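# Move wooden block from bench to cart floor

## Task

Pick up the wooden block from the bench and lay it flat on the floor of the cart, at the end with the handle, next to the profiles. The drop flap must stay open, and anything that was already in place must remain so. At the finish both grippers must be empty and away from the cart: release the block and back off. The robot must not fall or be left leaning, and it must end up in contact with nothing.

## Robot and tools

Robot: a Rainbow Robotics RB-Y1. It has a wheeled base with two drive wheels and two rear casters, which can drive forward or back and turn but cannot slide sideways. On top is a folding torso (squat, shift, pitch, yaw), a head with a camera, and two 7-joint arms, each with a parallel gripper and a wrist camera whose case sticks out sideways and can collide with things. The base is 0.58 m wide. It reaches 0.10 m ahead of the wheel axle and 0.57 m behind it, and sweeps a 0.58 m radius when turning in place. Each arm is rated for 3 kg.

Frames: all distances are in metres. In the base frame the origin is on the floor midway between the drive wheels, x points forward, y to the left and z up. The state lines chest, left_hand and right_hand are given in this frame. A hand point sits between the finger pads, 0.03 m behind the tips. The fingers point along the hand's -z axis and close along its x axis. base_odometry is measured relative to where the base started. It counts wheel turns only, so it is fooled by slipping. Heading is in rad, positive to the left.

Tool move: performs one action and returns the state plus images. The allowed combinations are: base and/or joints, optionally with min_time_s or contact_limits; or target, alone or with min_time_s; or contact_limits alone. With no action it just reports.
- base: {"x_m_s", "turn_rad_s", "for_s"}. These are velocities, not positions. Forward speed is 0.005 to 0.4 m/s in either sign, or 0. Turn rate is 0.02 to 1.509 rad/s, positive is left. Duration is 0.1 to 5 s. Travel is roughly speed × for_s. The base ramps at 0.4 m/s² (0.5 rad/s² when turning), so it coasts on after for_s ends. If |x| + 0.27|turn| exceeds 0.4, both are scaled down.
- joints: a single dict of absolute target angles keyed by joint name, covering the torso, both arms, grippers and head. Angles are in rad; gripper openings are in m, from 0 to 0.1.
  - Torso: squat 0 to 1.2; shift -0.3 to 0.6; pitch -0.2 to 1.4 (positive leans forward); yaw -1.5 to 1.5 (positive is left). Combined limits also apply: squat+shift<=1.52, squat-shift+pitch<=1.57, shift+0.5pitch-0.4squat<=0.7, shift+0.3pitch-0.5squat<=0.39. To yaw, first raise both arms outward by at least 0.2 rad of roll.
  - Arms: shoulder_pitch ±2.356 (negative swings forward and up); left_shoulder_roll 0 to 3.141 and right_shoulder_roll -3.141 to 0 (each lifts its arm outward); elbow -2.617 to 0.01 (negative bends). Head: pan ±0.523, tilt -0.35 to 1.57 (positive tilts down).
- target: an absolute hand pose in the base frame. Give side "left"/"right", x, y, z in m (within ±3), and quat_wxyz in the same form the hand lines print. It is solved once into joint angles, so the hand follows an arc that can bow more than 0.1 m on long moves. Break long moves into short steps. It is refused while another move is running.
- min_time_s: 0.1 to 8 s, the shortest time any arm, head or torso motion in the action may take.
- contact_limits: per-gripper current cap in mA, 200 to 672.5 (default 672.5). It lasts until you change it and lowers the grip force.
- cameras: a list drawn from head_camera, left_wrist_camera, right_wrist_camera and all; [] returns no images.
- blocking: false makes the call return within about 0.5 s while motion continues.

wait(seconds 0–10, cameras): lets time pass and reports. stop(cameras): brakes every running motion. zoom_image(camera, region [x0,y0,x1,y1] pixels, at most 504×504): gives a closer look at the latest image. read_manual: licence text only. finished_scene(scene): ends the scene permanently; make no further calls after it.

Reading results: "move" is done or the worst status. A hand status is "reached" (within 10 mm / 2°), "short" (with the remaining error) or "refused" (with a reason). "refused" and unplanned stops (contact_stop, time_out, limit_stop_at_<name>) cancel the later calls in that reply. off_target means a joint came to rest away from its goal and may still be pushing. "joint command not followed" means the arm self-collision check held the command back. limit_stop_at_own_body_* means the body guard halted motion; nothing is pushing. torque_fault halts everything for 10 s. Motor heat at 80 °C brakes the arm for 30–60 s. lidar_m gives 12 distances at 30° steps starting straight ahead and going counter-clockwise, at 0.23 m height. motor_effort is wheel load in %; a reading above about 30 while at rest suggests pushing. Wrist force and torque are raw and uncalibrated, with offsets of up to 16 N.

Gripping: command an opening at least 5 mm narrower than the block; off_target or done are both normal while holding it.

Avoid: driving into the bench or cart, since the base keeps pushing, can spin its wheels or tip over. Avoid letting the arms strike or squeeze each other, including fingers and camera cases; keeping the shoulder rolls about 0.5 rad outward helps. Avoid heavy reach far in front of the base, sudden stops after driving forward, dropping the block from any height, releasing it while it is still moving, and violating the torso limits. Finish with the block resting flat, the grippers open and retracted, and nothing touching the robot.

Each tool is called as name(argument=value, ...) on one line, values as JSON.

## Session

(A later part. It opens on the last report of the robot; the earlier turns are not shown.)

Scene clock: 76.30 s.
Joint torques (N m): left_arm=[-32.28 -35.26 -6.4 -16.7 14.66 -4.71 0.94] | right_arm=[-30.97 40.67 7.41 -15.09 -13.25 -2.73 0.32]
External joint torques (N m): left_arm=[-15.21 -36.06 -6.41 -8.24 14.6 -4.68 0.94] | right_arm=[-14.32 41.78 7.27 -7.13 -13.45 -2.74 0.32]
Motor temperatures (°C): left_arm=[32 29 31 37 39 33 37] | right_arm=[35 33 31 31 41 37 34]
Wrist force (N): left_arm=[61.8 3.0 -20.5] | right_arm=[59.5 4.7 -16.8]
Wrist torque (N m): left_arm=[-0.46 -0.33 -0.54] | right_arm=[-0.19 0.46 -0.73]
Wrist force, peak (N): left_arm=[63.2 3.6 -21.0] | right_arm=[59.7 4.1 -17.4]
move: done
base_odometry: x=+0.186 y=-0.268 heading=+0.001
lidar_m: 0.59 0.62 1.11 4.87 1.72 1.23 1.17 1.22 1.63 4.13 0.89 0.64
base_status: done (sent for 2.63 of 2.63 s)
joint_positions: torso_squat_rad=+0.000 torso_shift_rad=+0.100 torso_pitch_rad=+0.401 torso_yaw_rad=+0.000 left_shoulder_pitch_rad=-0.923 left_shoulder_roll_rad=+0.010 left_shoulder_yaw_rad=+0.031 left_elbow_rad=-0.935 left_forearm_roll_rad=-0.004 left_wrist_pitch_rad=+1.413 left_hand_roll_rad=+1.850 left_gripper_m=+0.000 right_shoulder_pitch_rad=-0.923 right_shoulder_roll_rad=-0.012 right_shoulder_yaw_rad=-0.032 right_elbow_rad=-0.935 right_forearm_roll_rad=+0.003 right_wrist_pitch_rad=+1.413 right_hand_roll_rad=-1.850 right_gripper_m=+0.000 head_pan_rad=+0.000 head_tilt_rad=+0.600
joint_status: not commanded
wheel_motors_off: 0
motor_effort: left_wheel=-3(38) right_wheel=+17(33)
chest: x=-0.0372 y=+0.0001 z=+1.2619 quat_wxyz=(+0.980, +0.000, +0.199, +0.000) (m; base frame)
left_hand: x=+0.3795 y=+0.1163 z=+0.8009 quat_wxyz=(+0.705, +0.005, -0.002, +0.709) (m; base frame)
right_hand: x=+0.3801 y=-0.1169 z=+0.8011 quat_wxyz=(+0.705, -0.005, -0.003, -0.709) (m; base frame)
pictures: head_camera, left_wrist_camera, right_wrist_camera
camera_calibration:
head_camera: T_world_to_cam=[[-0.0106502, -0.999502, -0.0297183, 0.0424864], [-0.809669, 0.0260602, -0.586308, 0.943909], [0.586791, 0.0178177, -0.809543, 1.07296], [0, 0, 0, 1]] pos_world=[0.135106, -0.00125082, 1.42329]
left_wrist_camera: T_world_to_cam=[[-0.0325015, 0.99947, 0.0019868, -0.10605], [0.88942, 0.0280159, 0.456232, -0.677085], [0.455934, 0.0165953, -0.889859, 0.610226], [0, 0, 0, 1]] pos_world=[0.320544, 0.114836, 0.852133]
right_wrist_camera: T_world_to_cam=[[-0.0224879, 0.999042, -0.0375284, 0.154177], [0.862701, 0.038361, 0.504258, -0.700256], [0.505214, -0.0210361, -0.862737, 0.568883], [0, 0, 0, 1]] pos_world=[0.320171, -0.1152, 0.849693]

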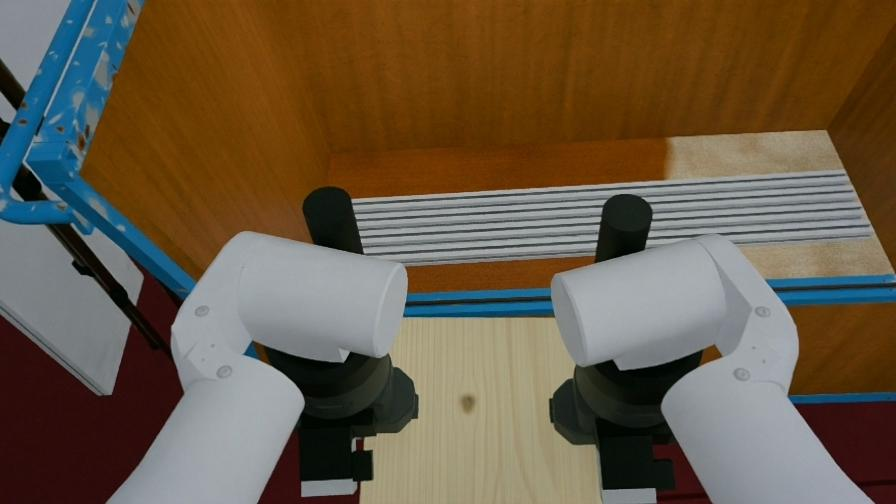

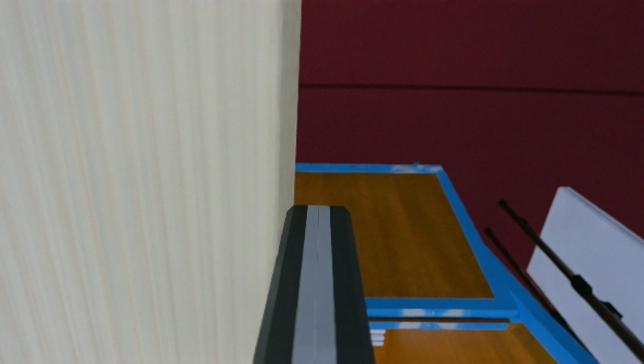

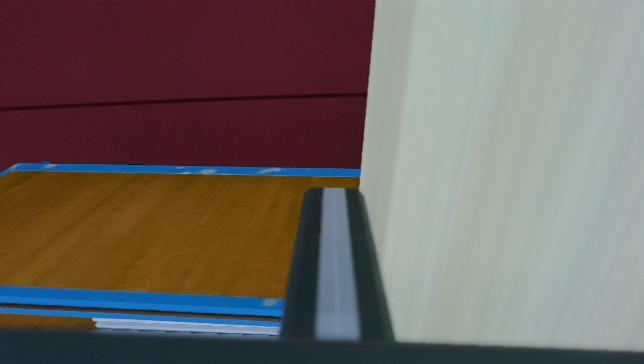

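move(base={"x_m_s": 0.25, "for_s": 1.6667}, cameras=[])

move(joints={"torso_squat_rad": 0.275, "torso_shift_rad": 0.125, "torso_pitch_rad": 0.575, "left_shoulder_pitch_rad": -0.927, "left_shoulder_roll_rad": 0.004, "left_shoulder_yaw_rad": 0.0145, "left_elbow_rad": -0.93, "left_forearm_roll_rad": -0.053, "left_wrist_pitch_rad": 1.2395, "left_hand_roll_rad": 1.8825, "right_shoulder_pitch_rad": -0.927, "right_shoulder_roll_rad": -0.004, "right_shoulder_yaw_rad": -0.0145, "right_elbow_rad": -0.93, "right_forearm_roll_rad": 0.053, "right_wrist_pitch_rad": 1.2395, "right_hand_roll_rad": -1.8825}, min_time_s=1.5, cameras=["head_camera", "left_wrist_camera", "right_wrist_camera"])

Scene clock: 87.27 s.
Joint torques (N m): left_arm=[-32.1 -35.25 -6.27 -16.79 14.83 -4.81 0.92] | right_arm=[-31.25 40.6 7.33 -15.1 -13.16 -2.81 0.36]
External joint torques (N m): left_arm=[-15.03 -36.05 -6.27 -8.33 14.77 -4.79 0.92] | right_arm=[-14.61 41.71 7.2 -7.14 -13.37 -2.83 0.36]
Motor temperatures (°C): left_arm=[33 30 31 37 40 33 37] | right_arm=[36 34 31 32 42 37 34]
Wrist force (N): left_arm=[62.5 3.4 -21.5] | right_arm=[58.5 5.1 -17.3]
Wrist torque (N m): left_arm=[-0.55 -0.27 -0.51] | right_arm=[-0.19 0.41 -0.76]
Wrist force, peak (N): left_arm=[63.1 2.9 -21.5] | right_arm=[59.5 4.8 -16.8]
move: done
base_odometry: x=+0.603 y=-0.267 heading=+0.001
lidar_m: 0.18 0.19 0.26 1.59 2.33 1.67 1.58 1.65 2.21 0.84 0.28 0.20
base_status: done (sent for 1.67 of 1.67 s)
joint_positions: torso_squat_rad=+0.000 torso_shift_rad=+0.100 torso_pitch_rad=+0.401 torso_yaw_rad=+0.000 left_shoulder_pitch_rad=-0.923 left_shoulder_roll_rad=+0.010 left_shoulder_yaw_rad=+0.031 left_elbow_rad=-0.935 left_forearm_roll_rad=-0.004 left_wrist_pitch_rad=+1.413 left_hand_roll_rad=+1.850 left_gripper_m=+0.000 right_shoulder_pitch_rad=-0.923 right_shoulder_roll_rad=-0.012 right_shoulder_yaw_rad=-0.032 right_elbow_rad=-0.935 right_forearm_roll_rad=+0.003 right_wrist_pitch_rad=+1.413 right_hand_roll_rad=-1.850 right_gripper_m=+0.000 head_pan_rad=+0.000 head_tilt_rad=+0.600
joint_status: not commanded
wheel_motors_off: 0
motor_effort: left_wheel=+2(33) right_wheel=-4(46)
chest: x=-0.0371 y=+0.0001 z=+1.2619 quat_wxyz=(+0.980, +0.000, +0.199, +0.000) (m; base frame)
left_hand: x=+0.3795 y=+0.1163 z=+0.8008 quat_wxyz=(+0.705, +0.005, -0.002, +0.709) (m; base frame)
right_hand: x=+0.3801 y=-0.1169 z=+0.8011 quat_wxyz=(+0.705, -0.005, -0.003, -0.709) (m; base frame)
pictures: none
No camera images: "cameras" was empty.

Scene clock: 89.07 s.
Joint torques (N m): left_arm=[-29.47 -35.36 -8.64 -15.21 12.75 -4.87 0.84] | right_arm=[-28.64 39.35 9.04 -14.04 -11.08 -3.05 0.24]
External joint torques (N m): left_arm=[-15.41 -34.87 -8.34 -7.36 12.71 -4.84 0.84] | right_arm=[-15.01 39.19 8.66 -6.65 -11.29 -3.06 0.24]
Motor temperatures (°C): left_arm=[33 30 31 37 40 33 37] | right_arm=[36 34 31 32 42 37 34]
Wrist force (N): left_arm=[56.8 1.8 -21.2] | right_arm=[53.2 4.2 -17.2]
Wrist torque (N m): left_arm=[-0.39 -0.20 -0.46] | right_arm=[-0.21 0.43 -0.69]
Wrist force, peak (N): left_arm=[65.3 2.1 -21.8] | right_arm=[61.2 4.9 -16.7]
move: done
base_odometry: x=+0.603 y=-0.267 heading=+0.001
lidar_m: 0.18 0.17 0.25 1.59 2.32 1.67 1.58 1.65 2.21 0.83 0.27 0.19
base_status: not commanded
joint_positions: torso_squat_rad=+0.275 torso_shift_rad=+0.125 torso_pitch_rad=+0.576 torso_yaw_rad=+0.000 left_shoulder_pitch_rad=-0.923 left_shoulder_roll_rad=+0.013 left_shoulder_yaw_rad=+0.017 left_elbow_rad=-0.928 left_forearm_roll_rad=-0.056 left_wrist_pitch_rad=+1.241 left_hand_roll_rad=+1.882 left_gripper_m=+0.000 right_shoulder_pitch_rad=-0.923 right_shoulder_roll_rad=-0.014 right_shoulder_yaw_rad=-0.017 right_elbow_rad=-0.928 right_forearm_roll_rad=+0.056 right_wrist_pitch_rad=+1.240 right_hand_roll_rad=-1.883 right_gripper_m=+0.000 head_pan_rad=+0.000 head_tilt_rad=+0.600
joint_status: all done
wheel_motors_off: 0
motor_effort: left_wheel=+3(4) right_wheel=-4(6)
chest: x=+0.0247 y=+0.0001 z=+1.2085 quat_wxyz=(+0.959, +0.000, +0.284, +0.000) (m; base frame)
left_hand: x=+0.3939 y=+0.1164 z=+0.6770 quat_wxyz=(+0.704, +0.008, -0.006, +0.710) (m; base frame)
right_hand: x=+0.3944 y=-0.1168 z=+0.6771 quat_wxyz=(+0.703, -0.008, -0.007, -0.711) (m; base frame)
pictures: head_camera, left_wrist_camera, right_wrist_camera
camera_calibration:
head_camera: T_world_to_cam=[[-0.0156605, -0.999502, -0.0274131, 0.0388985], [-0.899372, 0.0260609, -0.436406, 0.783833], [0.436903, 0.0178203, -0.899332, 1.10563], [0, 0, 0, 1]] pos_world=[0.222515, -0.00125083, 1.33746]
left_wrist_camera: T_world_to_cam=[[-0.0365529, 0.99927, 0.0111097, -0.110009], [0.888679, 0.0274188, 0.45771, -0.634065], [0.457071, 0.0266036, -0.889032, 0.491194], [0, 0, 0, 1]] pos_world=[0.334948, 0.114247, 0.728127]
right_wrist_camera: T_world_to_cam=[[-0.018617, 0.998738, -0.0466441, 0.154366], [0.862363, 0.0396476, 0.504736, -0.65018], [0.505948, -0.0308274, -0.862013, 0.452769], [0, 0, 0, 1]] pos_world=[0.334487, -0.114435, 0.725663]

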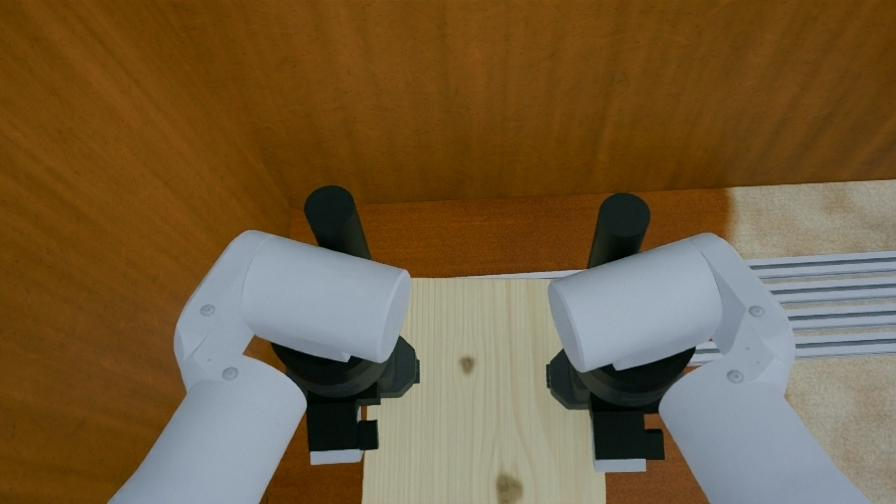

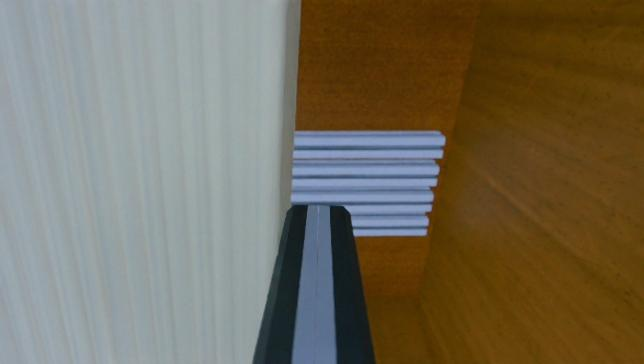

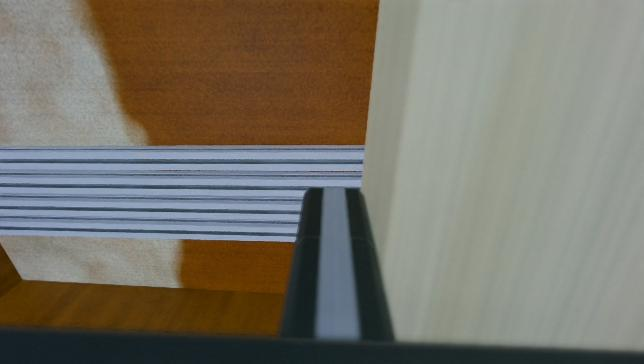

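move(joints={"torso_squat_rad": 0.55, "torso_shift_rad": 0.13, "torso_pitch_rad": 0.75, "left_shoulder_pitch_rad": -0.9255, "left_shoulder_roll_rad": 0.006, "left_shoulder_yaw_rad": 0.003, "left_elbow_rad": -0.925, "left_forearm_roll_rad": -0.107, "left_wrist_pitch_rad": 1.069, "left_hand_roll_rad": 1.911, "right_shoulder_pitch_rad": -0.9255, "right_shoulder_roll_rad": -0.006, "right_shoulder_yaw_rad": -0.003, "right_elbow_rad": -0.925, "right_forearm_roll_rad": 0.107, "right_wrist_pitch_rad": 1.069, "right_hand_roll_rad": -1.911}, min_time_s=1.5, cameras=[])

move(joints={"torso_squat_rad": 0.59, "torso_shift_rad": 0.2, "torso_pitch_rad": 0.925, "left_shoulder_pitch_rad": -0.928, "left_shoulder_roll_rad": 0.008, "left_shoulder_yaw_rad": -0.004, "left_elbow_rad": -0.915, "left_forearm_roll_rad": -0.188, "left_wrist_pitch_rad": 0.9, "left_hand_roll_rad": 1.97, "right_shoulder_pitch_rad": -0.928, "right_shoulder_roll_rad": -0.008, "right_shoulder_yaw_rad": 0.004, "right_elbow_rad": -0.915, "right_forearm_roll_rad": 0.188, "right_wrist_pitch_rad": 0.9, "right_hand_roll_rad": -1.97, "head_tilt_rad": 0.45}, min_time_s=1.5, cameras=["head_camera"])

move(joints={"torso_squat_rad": 0.61, "torso_shift_rad": 0.225, "torso_pitch_rad": 1.0, "left_shoulder_pitch_rad": -0.926, "left_shoulder_roll_rad": 0.0115, "left_shoulder_yaw_rad": -0.003, "left_elbow_rad": -0.916, "left_forearm_roll_rad": -0.2165, "left_wrist_pitch_rad": 0.823, "left_hand_roll_rad": 1.988, "right_shoulder_pitch_rad": -0.926, "right_shoulder_roll_rad": -0.0115, "right_shoulder_yaw_rad": 0.003, "right_elbow_rad": -0.916, "right_forearm_roll_rad": 0.2165, "right_wrist_pitch_rad": 0.823, "right_hand_roll_rad": -1.988}, min_time_s=1, cameras=["head_camera", "left_wrist_camera", "right_wrist_camera"])

Scene clock: 95.10 s.
Joint torques (N m): left_arm=[-26.61 -39.56 -12.53 -14.69 12.57 -5.59 0.86] | right_arm=[-22.08 42.78 12.08 -11.43 -10.91 -2.7 0.39]
External joint torques (N m): left_arm=[-16.05 -37.81 -11.9 -7.7 12.53 -5.57 0.86] | right_arm=[-11.91 41.4 11.45 -4.85 -11.1 -2.72 0.39]
Motor temperatures (°C): left_arm=[33 30 31 37 40 33 37] | right_arm=[36 34 31 32 42 37 34]
Wrist force (N): left_arm=[61.3 1.5 -21.6] | right_arm=[56.3 8.9 -15.1]
Wrist torque (N m): left_arm=[-0.44 -0.14 -0.50] | right_arm=[-0.28 0.42 -0.83]
Wrist force, peak (N): left_arm=[66.0 2.5 -22.6] | right_arm=[62.1 3.5 -17.8]
move: done
base_odometry: x=+0.603 y=-0.267 heading=+0.001
lidar_m: 0.17 0.18 0.25 1.60 2.35 1.67 1.59 1.65 2.20 0.84 0.28 0.19
base_status: not commanded
joint_positions: torso_squat_rad=+0.550 torso_shift_rad=+0.130 torso_pitch_rad=+0.751 torso_yaw_rad=+0.000 left_shoulder_pitch_rad=-0.921 left_shoulder_roll_rad=+0.015 left_shoulder_yaw_rad=+0.006 left_elbow_rad=-0.923 left_forearm_roll_rad=-0.110 left_wrist_pitch_rad=+1.070 left_hand_roll_rad=+1.911 left_gripper_m=+0.000 right_shoulder_pitch_rad=-0.923 right_shoulder_roll_rad=-0.016 right_shoulder_yaw_rad=-0.006 right_elbow_rad=-0.924 right_forearm_roll_rad=+0.110 right_wrist_pitch_rad=+1.070 right_hand_roll_rad=-1.911 right_gripper_m=+0.000 head_pan_rad=+0.000 head_tilt_rad=+0.600
joint_status: all done
wheel_motors_off: 0
motor_effort: left_wheel=+1(5) right_wheel=-5(6)
chest: x=+0.0606 y=+0.0001 z=+1.0985 quat_wxyz=(+0.930, +0.000, +0.367, +0.000) (m; base frame)
left_hand: x=+0.3698 y=+0.1157 z=+0.5059 quat_wxyz=(+0.706, +0.008, -0.006, +0.708) (m; base frame)
right_hand: x=+0.3711 y=-0.1159 z=+0.5063 quat_wxyz=(+0.706, -0.008, -0.006, -0.708) (m; base frame)
pictures: none
No camera images: "cameras" was empty.

Scene clock: 96.90 s.
Joint torques (N m): left_arm=[-21.42 -37.12 -13.7 -12.47 9.73 -5.64 0.74] | right_arm=[-20.62 40.4 12.81 -11.11 -8.04 -4.12 0.26]
External joint torques (N m): left_arm=[-14.6 -34.15 -12.73 -6.56 9.7 -5.63 0.74] | right_arm=[-14.19 37.81 11.9 -5.55 -8.21 -4.15 0.25]
Motor temperatures (°C): left_arm=[33 30 31 37 40 33 37] | right_arm=[36 34 32 32 42 37 34]
Wrist force (N): left_arm=[52.3 1.0 -21.7] | right_arm=[49.9 2.4 -17.4]
Wrist torque (N m): left_arm=[-0.41 -0.29 -0.42] | right_arm=[-0.14 0.35 -0.69]
Wrist force, peak (N): left_arm=[61.3 1.9 -20.9] | right_arm=[57.2 2.8 -17.4]
move: done
base_odometry: x=+0.603 y=-0.267 heading=+0.001
lidar_m: 0.17 0.18 0.26 1.60 2.32 1.66 1.59 1.65 2.20 0.85 0.28 0.19
base_status: not commanded
joint_positions: torso_squat_rad=+0.590 torso_shift_rad=+0.200 torso_pitch_rad=+0.926 torso_yaw_rad=+0.000 left_shoulder_pitch_rad=-0.924 left_shoulder_roll_rad=+0.016 left_shoulder_yaw_rad=-0.001 left_elbow_rad=-0.913 left_forearm_roll_rad=-0.190 left_wrist_pitch_rad=+0.901 left_hand_roll_rad=+1.970 left_gripper_m=+0.000 right_shoulder_pitch_rad=-0.924 right_shoulder_roll_rad=-0.017 right_shoulder_yaw_rad=+0.001 right_elbow_rad=-0.914 right_forearm_roll_rad=+0.190 right_wrist_pitch_rad=+0.901 right_hand_roll_rad=-1.970 right_gripper_m=+0.000 head_pan_rad=+0.000 head_tilt_rad=+0.450
joint_status: all done
wheel_motors_off: 0
motor_effort: left_wheel=+1(3) right_wheel=-3(5)
chest: x=+0.1350 y=+0.0001 z=+1.0366 quat_wxyz=(+0.895, +0.000, +0.447, +0.000) (m; base frame)
left_hand: x=+0.3758 y=+0.1159 z=+0.3945 quat_wxyz=(+0.705, +0.010, -0.008, +0.709) (m; base frame)
right_hand: x=+0.3762 y=-0.1162 z=+0.3946 quat_wxyz=(+0.705, -0.010, -0.008, -0.709) (m; base frame)
pictures: head_camera
camera_calibration:
head_camera: T_world_to_cam=[[-0.0207928, -0.999501, -0.0237582, 0.0325903], [-0.968096, 0.0260634, -0.249222, 0.633845], [0.249717, 0.0178182, -0.968155, 0.971179], [0, 0, 0, 1]] pos_world=[0.371781, -0.00125081, 1.09899]

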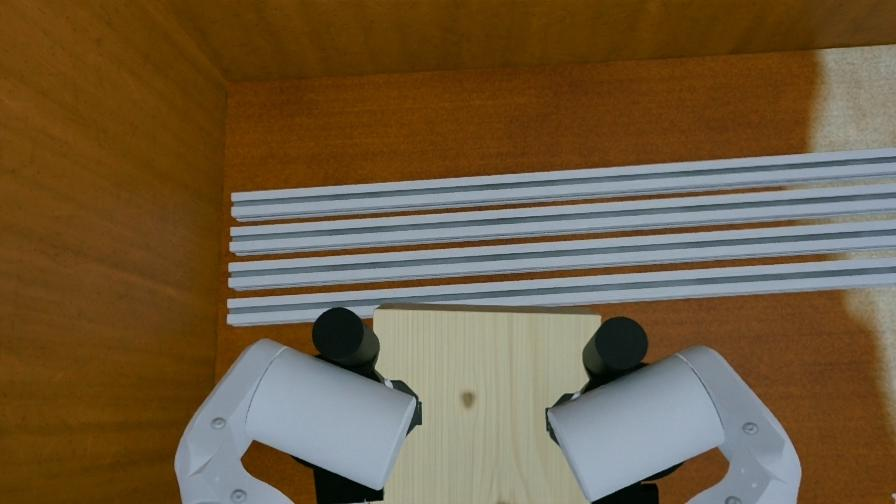

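Scene clock: 98.20 s.
Joint torques (N m): left_arm=[-11.53 -38.47 -13.58 -4.95 10.2 -4.96 0.76] | right_arm=[-6.27 41.63 11.64 -2.79 -8.54 -0.77 0.45]
External joint torques (N m): left_arm=[-6.32 -35.13 -12.49 0.52 10.17 -4.92 0.76] | right_arm=[-1.39 38.66 10.63 2.37 -8.7 -0.77 0.45]
Motor temperatures (°C): left_arm=[33 30 31 37 40 33 37] | right_arm=[36 35 32 32 42 37 34]
Wrist force (N): left_arm=[58.2 -5.1 13.9] | right_arm=[49.5 19.8 -10.2]
Wrist torque (N m): left_arm=[-0.08 0.04 -0.38] | right_arm=[-0.25 0.21 -0.81]
Wrist force, peak (N): left_arm=[60.4 -3.0 20.2] | right_arm=[55.2 18.8 -22.9]
move: done
base_odometry: x=+0.603 y=-0.267 heading=+0.001
lidar_m: 0.17 0.17 0.24 1.59 2.34 1.66 1.58 1.65 2.21 0.83 0.28 0.18
base_status: not commanded
joint_positions: torso_squat_rad=+0.610 torso_shift_rad=+0.225 torso_pitch_rad=+0.999 torso_yaw_rad=+0.000 left_shoulder_pitch_rad=-0.924 left_shoulder_roll_rad=+0.020 left_shoulder_yaw_rad=+0.000 left_elbow_rad=-0.916 left_forearm_roll_rad=-0.219 left_wrist_pitch_rad=+0.824 left_hand_roll_rad=+1.988 left_gripper_m=+0.000 right_shoulder_pitch_rad=-0.926 right_shoulder_roll_rad=-0.021 right_shoulder_yaw_rad=+0.000 right_elbow_rad=-0.917 right_forearm_roll_rad=+0.219 right_wrist_pitch_rad=+0.823 right_hand_roll_rad=-1.988 right_gripper_m=+0.000 head_pan_rad=+0.000 head_tilt_rad=+0.450
joint_status: all done
wheel_motors_off: 0
motor_effort: left_wheel=-3(8) right_wheel=-8(11)
chest: x=+0.1601 y=+0.0000 z=+1.0073 quat_wxyz=(+0.878, +0.000, +0.479, +0.000) (m; base frame)
left_hand: x=+0.3736 y=+0.1160 z=+0.3488 quat_wxyz=(+0.706, +0.004, -0.009, +0.708) (m; base frame)
right_hand: x=+0.3749 y=-0.1157 z=+0.3490 quat_wxyz=(+0.706, -0.003, -0.010, -0.708) (m; base frame)
pictures: head_camera, left_wrist_camera, right_wrist_camera
camera_calibration:
head_camera: T_world_to_cam=[[-0.0223418, -0.9995, -0.0223531, 0.0312227], [-0.983738, 0.025964, -0.177721, 0.581237], [0.178213, 0.018019, -0.983827, 0.963839], [0, 0, 0, 1]] pos_world=[0.400715, -0.00125162, 1.05225]
left_wrist_camera: T_world_to_cam=[[-0.0309179, 0.999482, 0.00897543, -0.108052], [0.884453, 0.0231744, 0.466054, -0.466659], [0.465605, 0.0223478, -0.884711, 0.204567], [0, 0, 0, 1]] pos_world=[0.31415, 0.114239, 0.39944]
right_wrist_camera: T_world_to_cam=[[-0.0249286, 0.998724, -0.0439152, 0.13895], [0.856426, 0.0439953, 0.514392, -0.468406], [0.515668, -0.024787, -0.85643, 0.174929], [0, 0, 0, 1]] pos_world=[0.314414, -0.113829, 0.396861]

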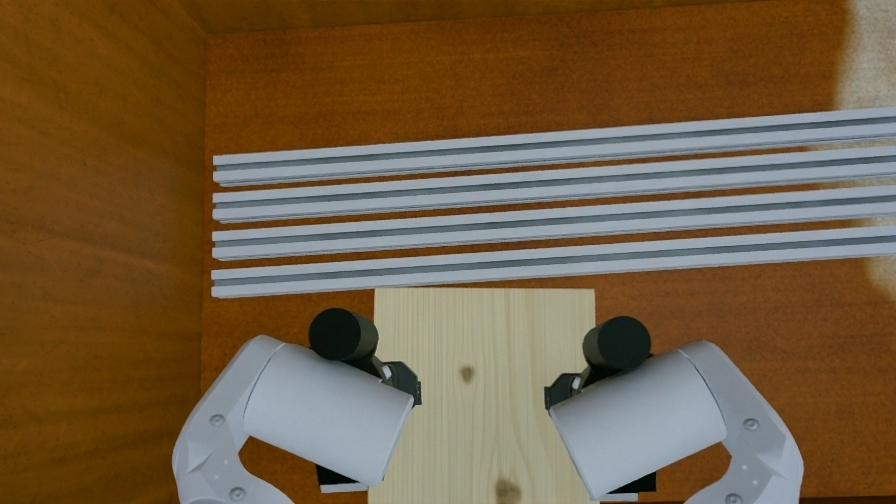

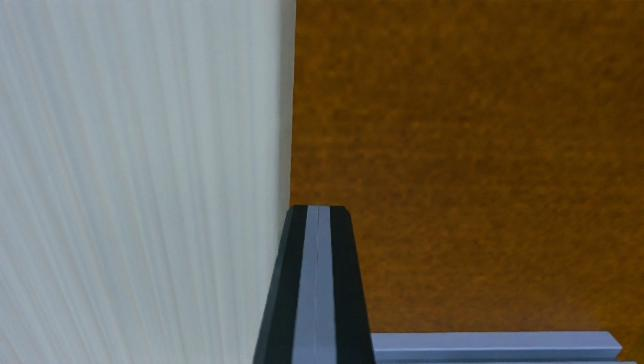

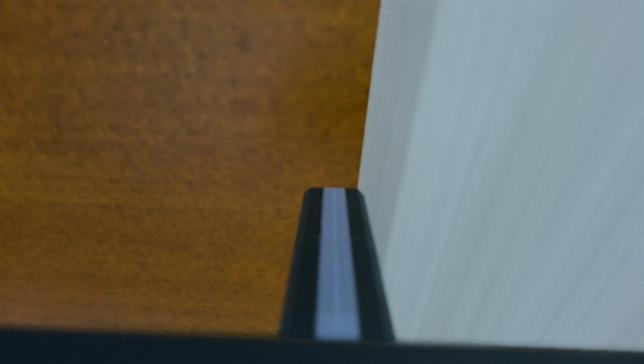

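move(joints={"torso_squat_rad": 0.57}, min_time_s=0.8, cameras=[])

move(base={"x_m_s": 0.02, "turn_rad_s": 0.06, "for_s": 0.5}, cameras=["head_camera", "left_wrist_camera", "right_wrist_camera"])

Scene clock: 104.70 s.
Joint torques (N m): left_arm=[-17.25 -35.19 -13.41 -10.83 9.02 -4.83 0.81] | right_arm=[-14.84 40.08 11.53 -10.2 -7.54 -4 0.42]
External joint torques (N m): left_arm=[-12.14 -31.81 -12.32 -5.41 8.99 -4.8 0.81] | right_arm=[-10.09 37.09 10.53 -5.1 -7.7 -4.01 0.41]
Motor temperatures (°C): left_arm=[32 30 32 37 40 33 37] | right_arm=[35 35 32 32 41 37 34]
Wrist force (N): left_arm=[49.6 2.2 -21.0] | right_arm=[46.0 1.9 -17.4]
Wrist torque (N m): left_arm=[-0.53 -0.21 -0.39] | right_arm=[-0.14 0.07 -0.60]
Wrist force, peak (N): left_arm=[59.5 -4.8 16.1] | right_arm=[48.3 21.0 -18.0]
move: done
base_odometry: x=+0.603 y=-0.267 heading=+0.001
lidar_m: 0.17 0.19 0.26 1.59 2.34 1.66 1.59 1.64 2.21 0.83 0.28 0.19
base_status: not commanded
joint_positions: torso_squat_rad=+0.570 torso_shift_rad=+0.225 torso_pitch_rad=+1.001 torso_yaw_rad=+0.000 left_shoulder_pitch_rad=-0.923 left_shoulder_roll_rad=+0.019 left_shoulder_yaw_rad=+0.000 left_elbow_rad=-0.915 left_forearm_roll_rad=-0.219 left_wrist_pitch_rad=+0.824 left_hand_roll_rad=+1.988 left_gripper_m=+0.000 right_shoulder_pitch_rad=-0.923 right_shoulder_roll_rad=-0.021 right_shoulder_yaw_rad=+0.000 right_elbow_rad=-0.915 right_forearm_roll_rad=+0.218 right_wrist_pitch_rad=+0.824 right_hand_roll_rad=-1.988 right_gripper_m=+0.000 head_pan_rad=+0.000 head_tilt_rad=+0.450
joint_status: all done
wheel_motors_off: 0
motor_effort: left_wheel=+0(4) right_wheel=-1(9)
chest: x=+0.1641 y=+0.0001 z=+1.0219 quat_wxyz=(+0.877, +0.000, +0.480, +0.000) (m; base frame)
left_hand: x=+0.3748 y=+0.1159 z=+0.3627 quat_wxyz=(+0.706, +0.005, -0.007, +0.709) (m; base frame)
right_hand: x=+0.3753 y=-0.1162 z=+0.3627 quat_wxyz=(+0.706, -0.005, -0.008, -0.709) (m; base frame)
pictures: none
No camera images: "cameras" was empty.

Scene clock: 105.77 s.
Joint torques (N m): left_arm=[-17.94 -34.93 -13.62 -11.39 8.9 -5.24 0.79] | right_arm=[-16.28 39.25 11.87 -10.66 -7.5 -4.06 0.31]
External joint torques (N m): left_arm=[-12.84 -31.54 -12.52 -5.98 8.86 -5.21 0.79] | right_arm=[-11.53 36.25 10.87 -5.56 -7.65 -4.07 0.31]
Motor temperatures (°C): left_arm=[32 30 32 37 40 33 37] | right_arm=[35 35 32 32 41 37 34]
Wrist force (N): left_arm=[50.1 2.1 -20.4] | right_arm=[46.8 2.2 -17.9]
Wrist torque (N m): left_arm=[-0.43 -0.25 -0.37] | right_arm=[-0.23 0.11 -0.59]
Wrist force, peak (N): left_arm=[50.6 1.6 -21.2] | right_arm=[47.5 2.6 -17.8]
move: done
base_odometry: x=+0.613 y=-0.267 heading=+0.030
lidar_m: 0.16 0.18 0.25 1.59 2.29 1.66 1.58 1.68 2.28 0.68 0.25 0.19
base_status: done (sent for 0.5 of 0.5 s)
joint_positions: torso_squat_rad=+0.570 torso_shift_rad=+0.225 torso_pitch_rad=+1.001 torso_yaw_rad=+0.000 left_shoulder_pitch_rad=-0.923 left_shoulder_roll_rad=+0.019 left_shoulder_yaw_rad=+0.000 left_elbow_rad=-0.914 left_forearm_roll_rad=-0.219 left_wrist_pitch_rad=+0.824 left_hand_roll_rad=+1.988 left_gripper_m=+0.000 right_shoulder_pitch_rad=-0.923 right_shoulder_roll_rad=-0.020 right_shoulder_yaw_rad=+0.000 right_elbow_rad=-0.915 right_forearm_roll_rad=+0.218 right_wrist_pitch_rad=+0.824 right_hand_roll_rad=-1.988 right_gripper_m=+0.000 head_pan_rad=+0.000 head_tilt_rad=+0.450
joint_status: not commanded
wheel_motors_off: 0
motor_effort: left_wheel=-16(29) right_wheel=+15(30)
chest: x=+0.1641 y=+0.0001 z=+1.0220 quat_wxyz=(+0.877, +0.000, +0.480, +0.000) (m; base frame)
left_hand: x=+0.3745 y=+0.1158 z=+0.3626 quat_wxyz=(+0.706, +0.006, -0.007, +0.709) (m; base frame)
right_hand: x=+0.3751 y=-0.1162 z=+0.3627 quat_wxyz=(+0.706, -0.005, -0.008, -0.709) (m; base frame)
pictures: head_camera, left_wrist_camera, right_wrist_camera
camera_calibration:
head_camera: T_world_to_cam=[[-0.0225124, -0.999502, -0.0221329, 0.0314692], [-0.984041, 0.026062, -0.176023, 0.586209], [0.176512, 0.017817, -0.984137, 0.978085], [0, 0, 0, 1]] pos_world=[0.404918, -0.00125081, 1.06645]
left_wrist_camera: T_world_to_cam=[[-0.0311759, 0.999475, 0.00886377, -0.107813], [0.88691, 0.0235734, 0.46134, -0.473152], [0.460889, 0.022244, -0.887179, 0.219002], [0, 0, 0, 1]] pos_world=[0.315346, 0.114039, 0.413534]
right_wrist_camera: T_world_to_cam=[[-0.0247683, 0.998692, -0.0447408, 0.140372], [0.860002, 0.0441039, 0.508381, -0.474772], [0.509689, -0.0258855, -0.859969, 0.189913], [0, 0, 0, 1]] pos_world=[0.314985, -0.114333, 0.410965]

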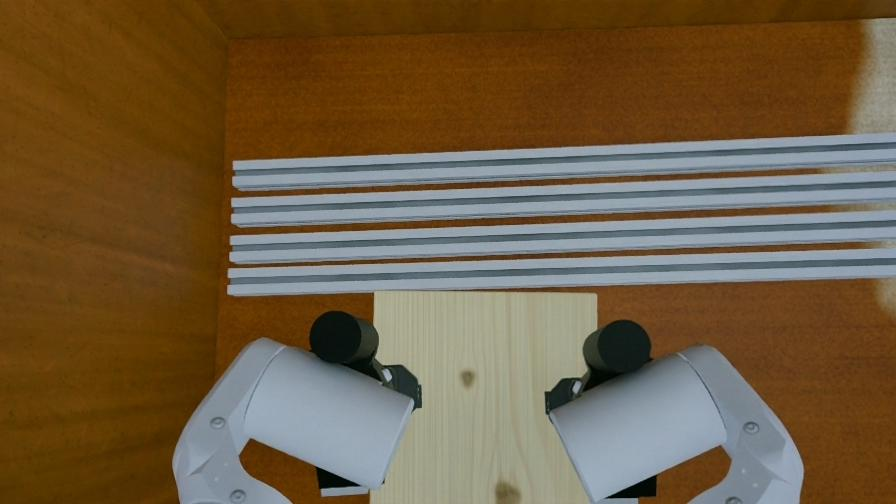

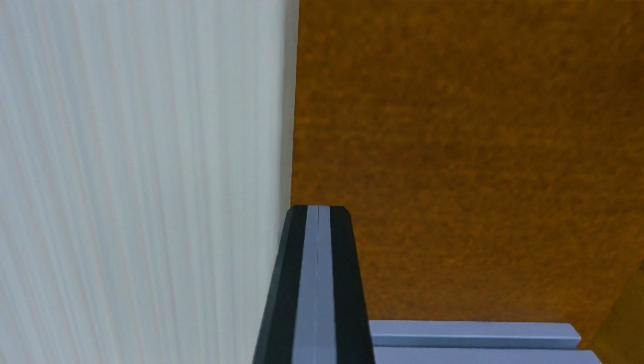

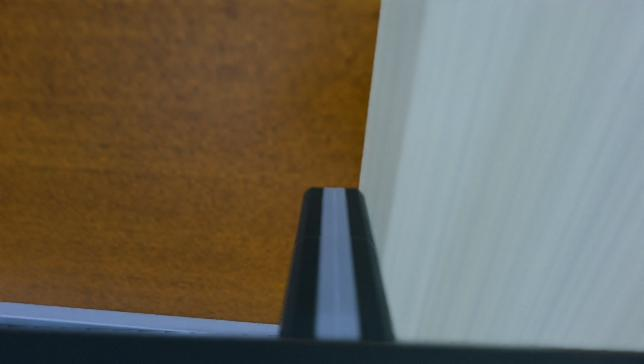

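move(joints={"torso_squat_rad": 0.625, "torso_shift_rad": 0.228}, min_time_s=1, cameras=["head_camera"])

Scene clock: 108.80 s.
Joint torques (N m): left_arm=[-13.15 -33.49 -13.05 -6.23 8.71 -5.74 0.75] | right_arm=[-16.52 41.71 11.88 -7.54 -8.65 -6.1 0.35]
External joint torques (N m): left_arm=[-7.93 -30.11 -11.96 -0.77 8.67 -5.7 0.75] | right_arm=[-11.7 38.75 10.89 -2.41 -8.81 -6.11 0.35]
Motor temperatures (°C): left_arm=[32 30 32 37 39 33 37] | right_arm=[35 35 32 32 41 37 34]
Wrist force (N): left_arm=[54.8 1.2 20.6] | right_arm=[61.3 -3.9 23.3]
Wrist torque (N m): left_arm=[-0.07 0.48 -0.47] | right_arm=[0.27 0.66 -0.70]
Wrist force, peak (N): left_arm=[55.3 0.9 22.4] | right_arm=[61.2 -4.3 26.6]
move: done
base_odometry: x=+0.613 y=-0.267 heading=+0.030
lidar_m: 0.17 0.17 0.25 1.59 2.28 1.66 1.59 1.66 2.30 0.70 0.24 0.18
base_status: not commanded
joint_positions: torso_squat_rad=+0.625 torso_shift_rad=+0.227 torso_pitch_rad=+0.998 torso_yaw_rad=+0.000 left_shoulder_pitch_rad=-0.924 left_shoulder_roll_rad=+0.019 left_shoulder_yaw_rad=+0.000 left_elbow_rad=-0.916 left_forearm_roll_rad=-0.219 left_wrist_pitch_rad=+0.824 left_hand_roll_rad=+1.988 left_gripper_m=+0.000 right_shoulder_pitch_rad=-0.923 right_shoulder_roll_rad=-0.021 right_shoulder_yaw_rad=+0.000 right_elbow_rad=-0.915 right_forearm_roll_rad=+0.219 right_wrist_pitch_rad=+0.825 right_hand_roll_rad=-1.988 right_gripper_m=+0.000 head_pan_rad=+0.000 head_tilt_rad=+0.450
joint_status: all done
wheel_motors_off: 0
motor_effort: left_wheel=-17(22) right_wheel=+19(21)
chest: x=+0.1599 y=+0.0001 z=+1.0012 quat_wxyz=(+0.878, +0.000, +0.479, +0.000) (m; base frame)
left_hand: x=+0.3732 y=+0.1150 z=+0.3429 quat_wxyz=(+0.706, +0.004, -0.008, +0.709) (m; base frame)
right_hand: x=+0.3729 y=-0.1168 z=+0.3426 quat_wxyz=(+0.706, -0.005, -0.009, -0.709) (m; base frame)
pictures: head_camera
camera_calibration:
head_camera: T_world_to_cam=[[-0.0225875, -0.999503, -0.0220086, 0.030828], [-0.983589, 0.0261587, -0.178516, 0.580861], [0.179003, 0.0176152, -0.983691, 0.95759], [0, 0, 0, 1]] pos_world=[0.400613, -0.00125002, 1.04634]

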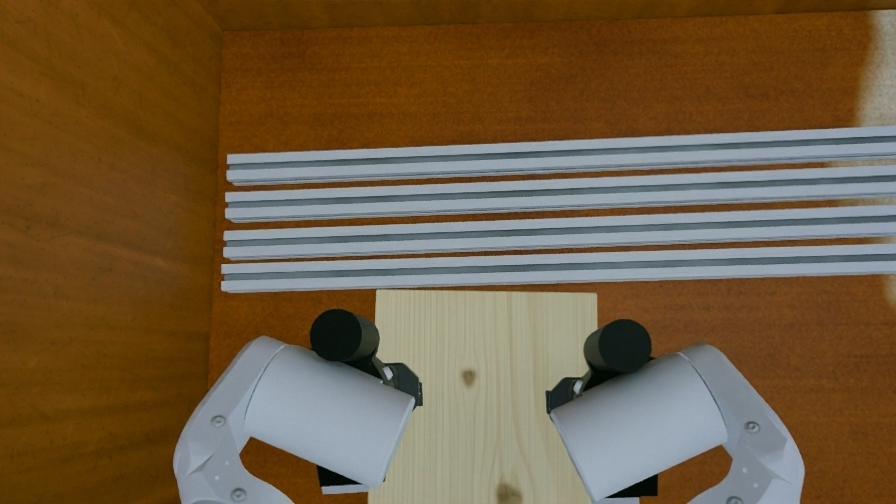

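move(joints={"left_shoulder_pitch_rad": -0.906, "left_shoulder_roll_rad": 0.036, "left_shoulder_yaw_rad": 0.005, "left_elbow_rad": -0.9425, "left_forearm_roll_rad": -0.178, "left_wrist_pitch_rad": 0.826, "left_hand_roll_rad": 1.951, "right_shoulder_pitch_rad": -0.906, "right_shoulder_roll_rad": -0.036, "right_shoulder_yaw_rad": -0.005, "right_elbow_rad": -0.9425, "right_forearm_roll_rad": 0.178, "right_wrist_pitch_rad": 0.826, "right_hand_roll_rad": -1.951}, min_time_s=4, cameras=["head_camera"])

move(joints={"left_shoulder_pitch_rad": -0.867, "left_shoulder_roll_rad": 0.085, "left_shoulder_yaw_rad": 0.021, "left_elbow_rad": -0.9955, "left_forearm_roll_rad": -0.1, "left_wrist_pitch_rad": 0.832, "left_hand_roll_rad": 1.8765, "right_shoulder_pitch_rad": -0.867, "right_shoulder_roll_rad": -0.085, "right_shoulder_yaw_rad": -0.021, "right_elbow_rad": -0.9955, "right_forearm_roll_rad": 0.1, "right_wrist_pitch_rad": 0.832, "right_hand_roll_rad": -1.8765}, min_time_s=1, cameras=["head_camera", "left_wrist_camera", "right_wrist_camera"])

Scene clock: 116.20 s.
Joint torques (N m): left_arm=[-3.72 -2.64 0.69 -5.95 0.2 0.12 -0.28] | right_arm=[-2.65 2.77 -0.91 -5.76 -0.63 0.27 0.4]
External joint torques (N m): left_arm=[1.21 0.29 1.67 -0.42 0.15 0.17 -0.28] | right_arm=[1.91 0.2 -1.81 -0.57 -0.77 0.27 0.4]
Motor temperatures (°C): left_arm=[32 30 32 37 39 33 37] | right_arm=[35 35 32 31 40 37 34]
Wrist force (N): left_arm=[0.7 0.9 -6.9] | right_arm=[1.5 2.5 -4.3]
Wrist torque (N m): left_arm=[-0.22 0.16 0.07] | right_arm=[-0.13 0.05 -0.10]
Wrist force, peak (N): left_arm=[55.8 1.1 19.4] | right_arm=[61.8 -3.8 24.1]
move: done
base_odometry: x=+0.613 y=-0.267 heading=+0.030
lidar_m: 0.17 0.17 0.23 1.59 2.30 1.66 1.59 1.68 2.30 0.70 0.25 0.18
base_status: not commanded
joint_positions: torso_squat_rad=+0.625 torso_shift_rad=+0.228 torso_pitch_rad=+1.000 torso_yaw_rad=+0.000 left_shoulder_pitch_rad=-0.906 left_shoulder_roll_rad=+0.036 left_shoulder_yaw_rad=+0.005 left_elbow_rad=-0.942 left_forearm_roll_rad=-0.178 left_wrist_pitch_rad=+0.826 left_hand_roll_rad=+1.951 left_gripper_m=+0.000 right_shoulder_pitch_rad=-0.906 right_shoulder_roll_rad=-0.036 right_shoulder_yaw_rad=-0.005 right_elbow_rad=-0.942 right_forearm_roll_rad=+0.178 right_wrist_pitch_rad=+0.826 right_hand_roll_rad=-1.951 right_gripper_m=+0.000 head_pan_rad=+0.000 head_tilt_rad=+0.450
joint_status: all done
wheel_motors_off: 0
motor_effort: left_wheel=-17(18) right_wheel=+18(21)
chest: x=+0.1605 y=+0.0001 z=+1.0008 quat_wxyz=(+0.878, +0.000, +0.479, +0.000) (m; base frame)
left_hand: x=+0.3728 y=+0.1227 z=+0.3423 quat_wxyz=(+0.706, +0.000, -0.003, +0.709) (m; base frame)
right_hand: x=+0.3729 y=-0.1229 z=+0.3424 quat_wxyz=(+0.706, +0.000, -0.004, -0.709) (m; base frame)
pictures: head_camera
camera_calibration:
head_camera: T_world_to_cam=[[-0.0225051, -0.999503, -0.0220583, 0.0308425], [-0.983861, 0.0260598, -0.177029, 0.579866], [0.177516, 0.0177183, -0.983958, 0.957577], [0, 0, 0, 1]] pos_world=[0.401216, -0.00125057, 1.04555]

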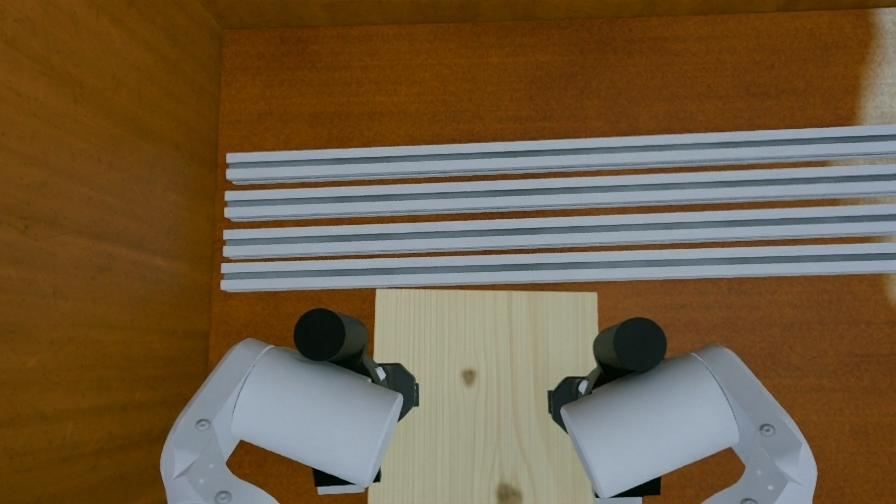

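Scene clock: 117.50 s.
Joint torques (N m): left_arm=[-3.39 -1.47 1.14 -6.19 0.34 0.06 -0.29] | right_arm=[-2.01 0.37 -1.46 -6.21 -0.24 0.28 0.09]
External joint torques (N m): left_arm=[0.93 0.08 1.73 -0.52 0.29 0.11 -0.29] | right_arm=[1.9 -0.85 -1.97 -0.9 -0.38 0.29 0.09]
Motor temperatures (°C): left_arm=[32 30 32 37 39 33 37] | right_arm=[35 35 32 31 40 37 34]
Wrist force (N): left_arm=[1.2 1.4 -8.2] | right_arm=[-0.7 1.4 -5.0]
Wrist torque (N m): left_arm=[-0.31 0.22 0.05] | right_arm=[-0.11 0.05 -0.10]
Wrist force, peak (N): left_arm=[2.2 1.2 -8.3] | right_arm=[-0.7 1.0 -6.2]
move: done
base_odometry: x=+0.613 y=-0.267 heading=+0.030
lidar_m: 0.16 0.18 0.25 1.59 2.28 1.66 1.59 1.67 2.28 0.70 0.24 0.19
base_status: not commanded
joint_positions: torso_squat_rad=+0.625 torso_shift_rad=+0.228 torso_pitch_rad=+1.000 torso_yaw_rad=+0.000 left_shoulder_pitch_rad=-0.867 left_shoulder_roll_rad=+0.085 left_shoulder_yaw_rad=+0.021 left_elbow_rad=-0.995 left_forearm_roll_rad=-0.100 left_wrist_pitch_rad=+0.832 left_hand_roll_rad=+1.877 left_gripper_m=+0.000 right_shoulder_pitch_rad=-0.867 right_shoulder_roll_rad=-0.085 right_shoulder_yaw_rad=-0.021 right_elbow_rad=-0.995 right_forearm_roll_rad=+0.100 right_wrist_pitch_rad=+0.832 right_hand_roll_rad=-1.877 right_gripper_m=+0.000 head_pan_rad=+0.000 head_tilt_rad=+0.450
joint_status: all done
wheel_motors_off: 0
motor_effort: left_wheel=-17(18) right_wheel=+19(21)
chest: x=+0.1606 y=+0.0001 z=+1.0007 quat_wxyz=(+0.878, +0.000, +0.479, +0.000) (m; base frame)
left_hand: x=+0.3732 y=+0.1510 z=+0.3425 quat_wxyz=(+0.706, -0.002, -0.003, +0.708) (m; base frame)
right_hand: x=+0.3732 y=-0.1508 z=+0.3426 quat_wxyz=(+0.706, +0.002, -0.003, -0.708) (m; base frame)
pictures: head_camera, left_wrist_camera, right_wrist_camera
camera_calibration:
head_camera: T_world_to_cam=[[-0.0225075, -0.999503, -0.0220567, 0.0308441], [-0.983878, 0.0260601, -0.176932, 0.57987], [0.177419, 0.0177188, -0.983976, 0.957617], [0, 0, 0, 1]] pos_world=[0.401316, -0.00125057, 1.04555]
left_wrist_camera: T_world_to_cam=[[-0.0307314, 0.999492, -0.00840194, -0.137105], [0.88467, 0.0311114, 0.465178, -0.465122], [0.465203, 0.00686263, -0.885177, 0.201024], [0, 0, 0, 1]] pos_world=[0.313749, 0.150127, 0.393155]
right_wrist_camera: T_world_to_cam=[[-0.0249559, 0.999324, -0.0269809, 0.168003], [0.858037, 0.0352613, 0.512376, -0.463343], [0.512981, -0.0103638, -0.858337, 0.173218], [0, 0, 0, 1]] pos_world=[0.3129, -0.149756, 0.390618]

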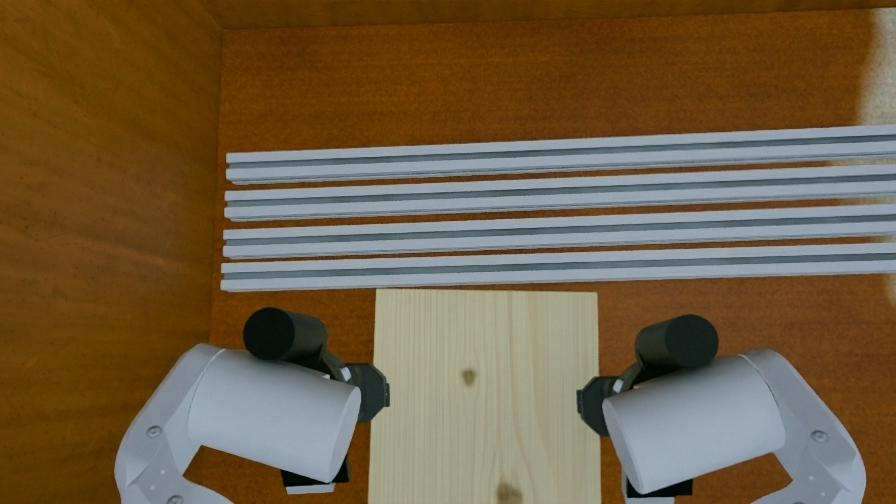

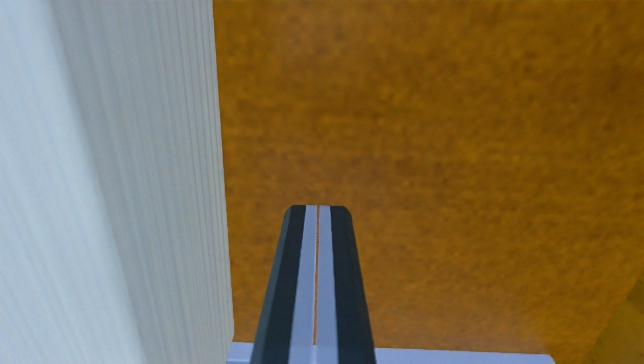

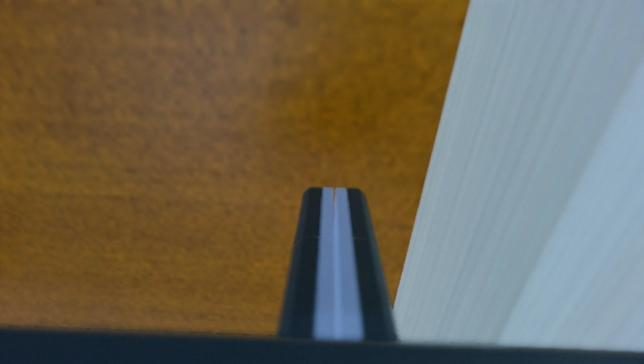

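move(joints={"torso_squat_rad": 0.42}, cameras=["head_camera", "left_wrist_camera", "right_wrist_camera"])

zoom_image(camera="head_camera", region=[200, 220, 680, 504])

Scene clock: 121.50 s.
Joint torques (N m): left_arm=[-3.85 -1.85 1.09 -5.78 0.23 -0.07 -0.15] | right_arm=[-2.67 0.17 -1.46 -5.58 -0.21 0.06 0.15]
External joint torques (N m): left_arm=[0.46 -0.3 1.68 -0.12 0.18 -0.02 -0.15] | right_arm=[1.23 -1.06 -1.97 -0.27 -0.35 0.07 0.15]
Motor temperatures (°C): left_arm=[32 30 32 37 38 33 37] | right_arm=[35 34 32 31 39 37 34]
Wrist force (N): left_arm=[1.7 0.7 -7.9] | right_arm=[-0.7 1.0 -5.5]
Wrist torque (N m): left_arm=[-0.23 0.31 0.13] | right_arm=[-0.07 0.00 -0.08]
Wrist force, peak (N): left_arm=[1.7 1.2 -8.5] | right_arm=[-0.9 1.4 -5.6]
move: done
base_odometry: x=+0.613 y=-0.267 heading=+0.030
lidar_m: 0.17 0.18 0.25 1.58 2.29 1.67 1.60 1.68 2.29 0.70 0.25 0.18
base_status: not commanded
joint_positions: torso_squat_rad=+0.420 torso_shift_rad=+0.228 torso_pitch_rad=+1.000 torso_yaw_rad=+0.000 left_shoulder_pitch_rad=-0.867 left_shoulder_roll_rad=+0.085 left_shoulder_yaw_rad=+0.021 left_elbow_rad=-0.995 left_forearm_roll_rad=-0.100 left_wrist_pitch_rad=+0.832 left_hand_roll_rad=+1.877 left_gripper_m=+0.000 right_shoulder_pitch_rad=-0.867 right_shoulder_roll_rad=-0.085 right_shoulder_yaw_rad=-0.021 right_elbow_rad=-0.995 right_forearm_roll_rad=+0.100 right_wrist_pitch_rad=+0.832 right_hand_roll_rad=-1.877 right_gripper_m=+0.000 head_pan_rad=+0.000 head_tilt_rad=+0.450
joint_status: all done
wheel_motors_off: 0
motor_effort: left_wheel=-16(17) right_wheel=+15(19)
chest: x=+0.1768 y=+0.0001 z=+1.0703 quat_wxyz=(+0.878, +0.000, +0.479, +0.000) (m; base frame)
left_hand: x=+0.3893 y=+0.1510 z=+0.4120 quat_wxyz=(+0.706, -0.002, -0.002, +0.708) (m; base frame)
right_hand: x=+0.3892 y=-0.1508 z=+0.4121 quat_wxyz=(+0.706, +0.002, -0.002, -0.708) (m; base frame)
pictures: head_camera, left_wrist_camera, right_wrist_camera
camera_calibration:
head_camera: T_world_to_cam=[[-0.0225127, -0.999503, -0.0220497, 0.032736], [-0.983916, 0.0260602, -0.176722, 0.607887], [0.177208, 0.0177165, -0.984014, 1.02326], [0, 0, 0, 1]] pos_world=[0.417517, -0.00125057, 1.11505]
left_wrist_camera: T_world_to_cam=[[-0.0307335, 0.999492, -0.00839073, -0.13613], [0.884837, 0.0311105, 0.46486, -0.511652], [0.464885, 0.00686235, -0.885344, 0.255324], [0, 0, 0, 1]] pos_world=[0.329849, 0.150227, 0.462754]
right_wrist_camera: T_world_to_cam=[[-0.0249666, 0.999324, -0.0269721, 0.170379], [0.858221, 0.0352622, 0.512067, -0.512681], [0.512672, -0.0103634, -0.858522, 0.2248], [0, 0, 0, 1]] pos_world=[0.328999, -0.149856, 0.460119]

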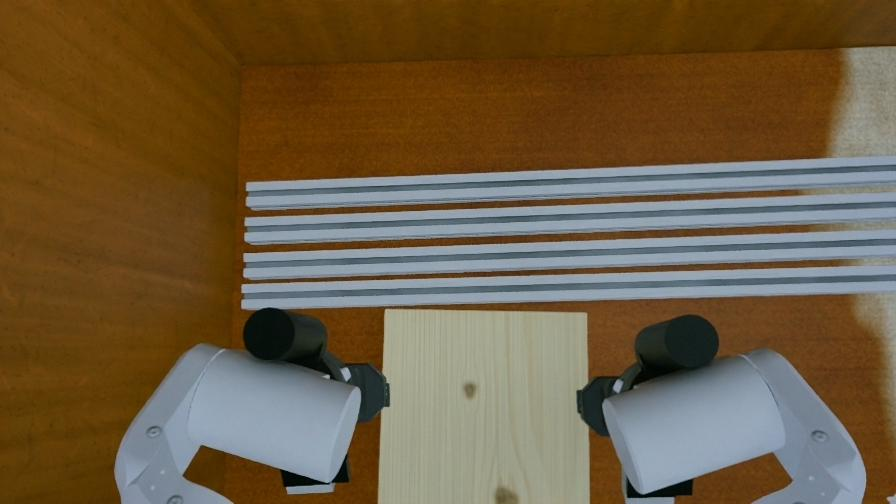

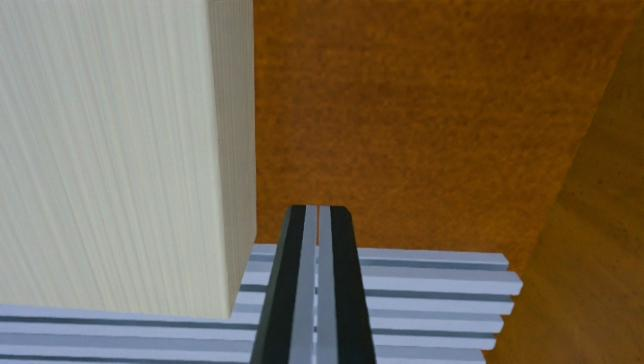

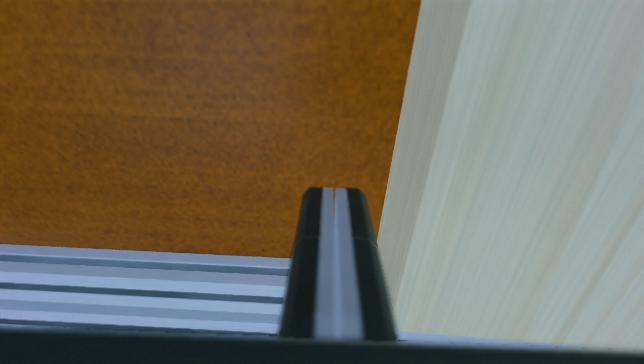

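Scaled by 1.050 from the camera's 896x504 image, which has a finer 1280x720 frame.

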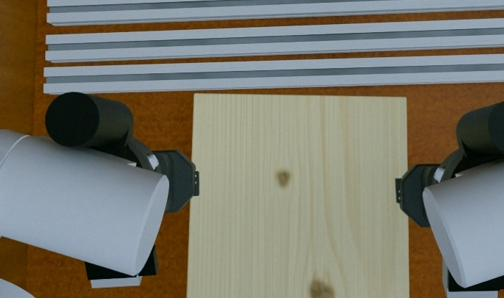

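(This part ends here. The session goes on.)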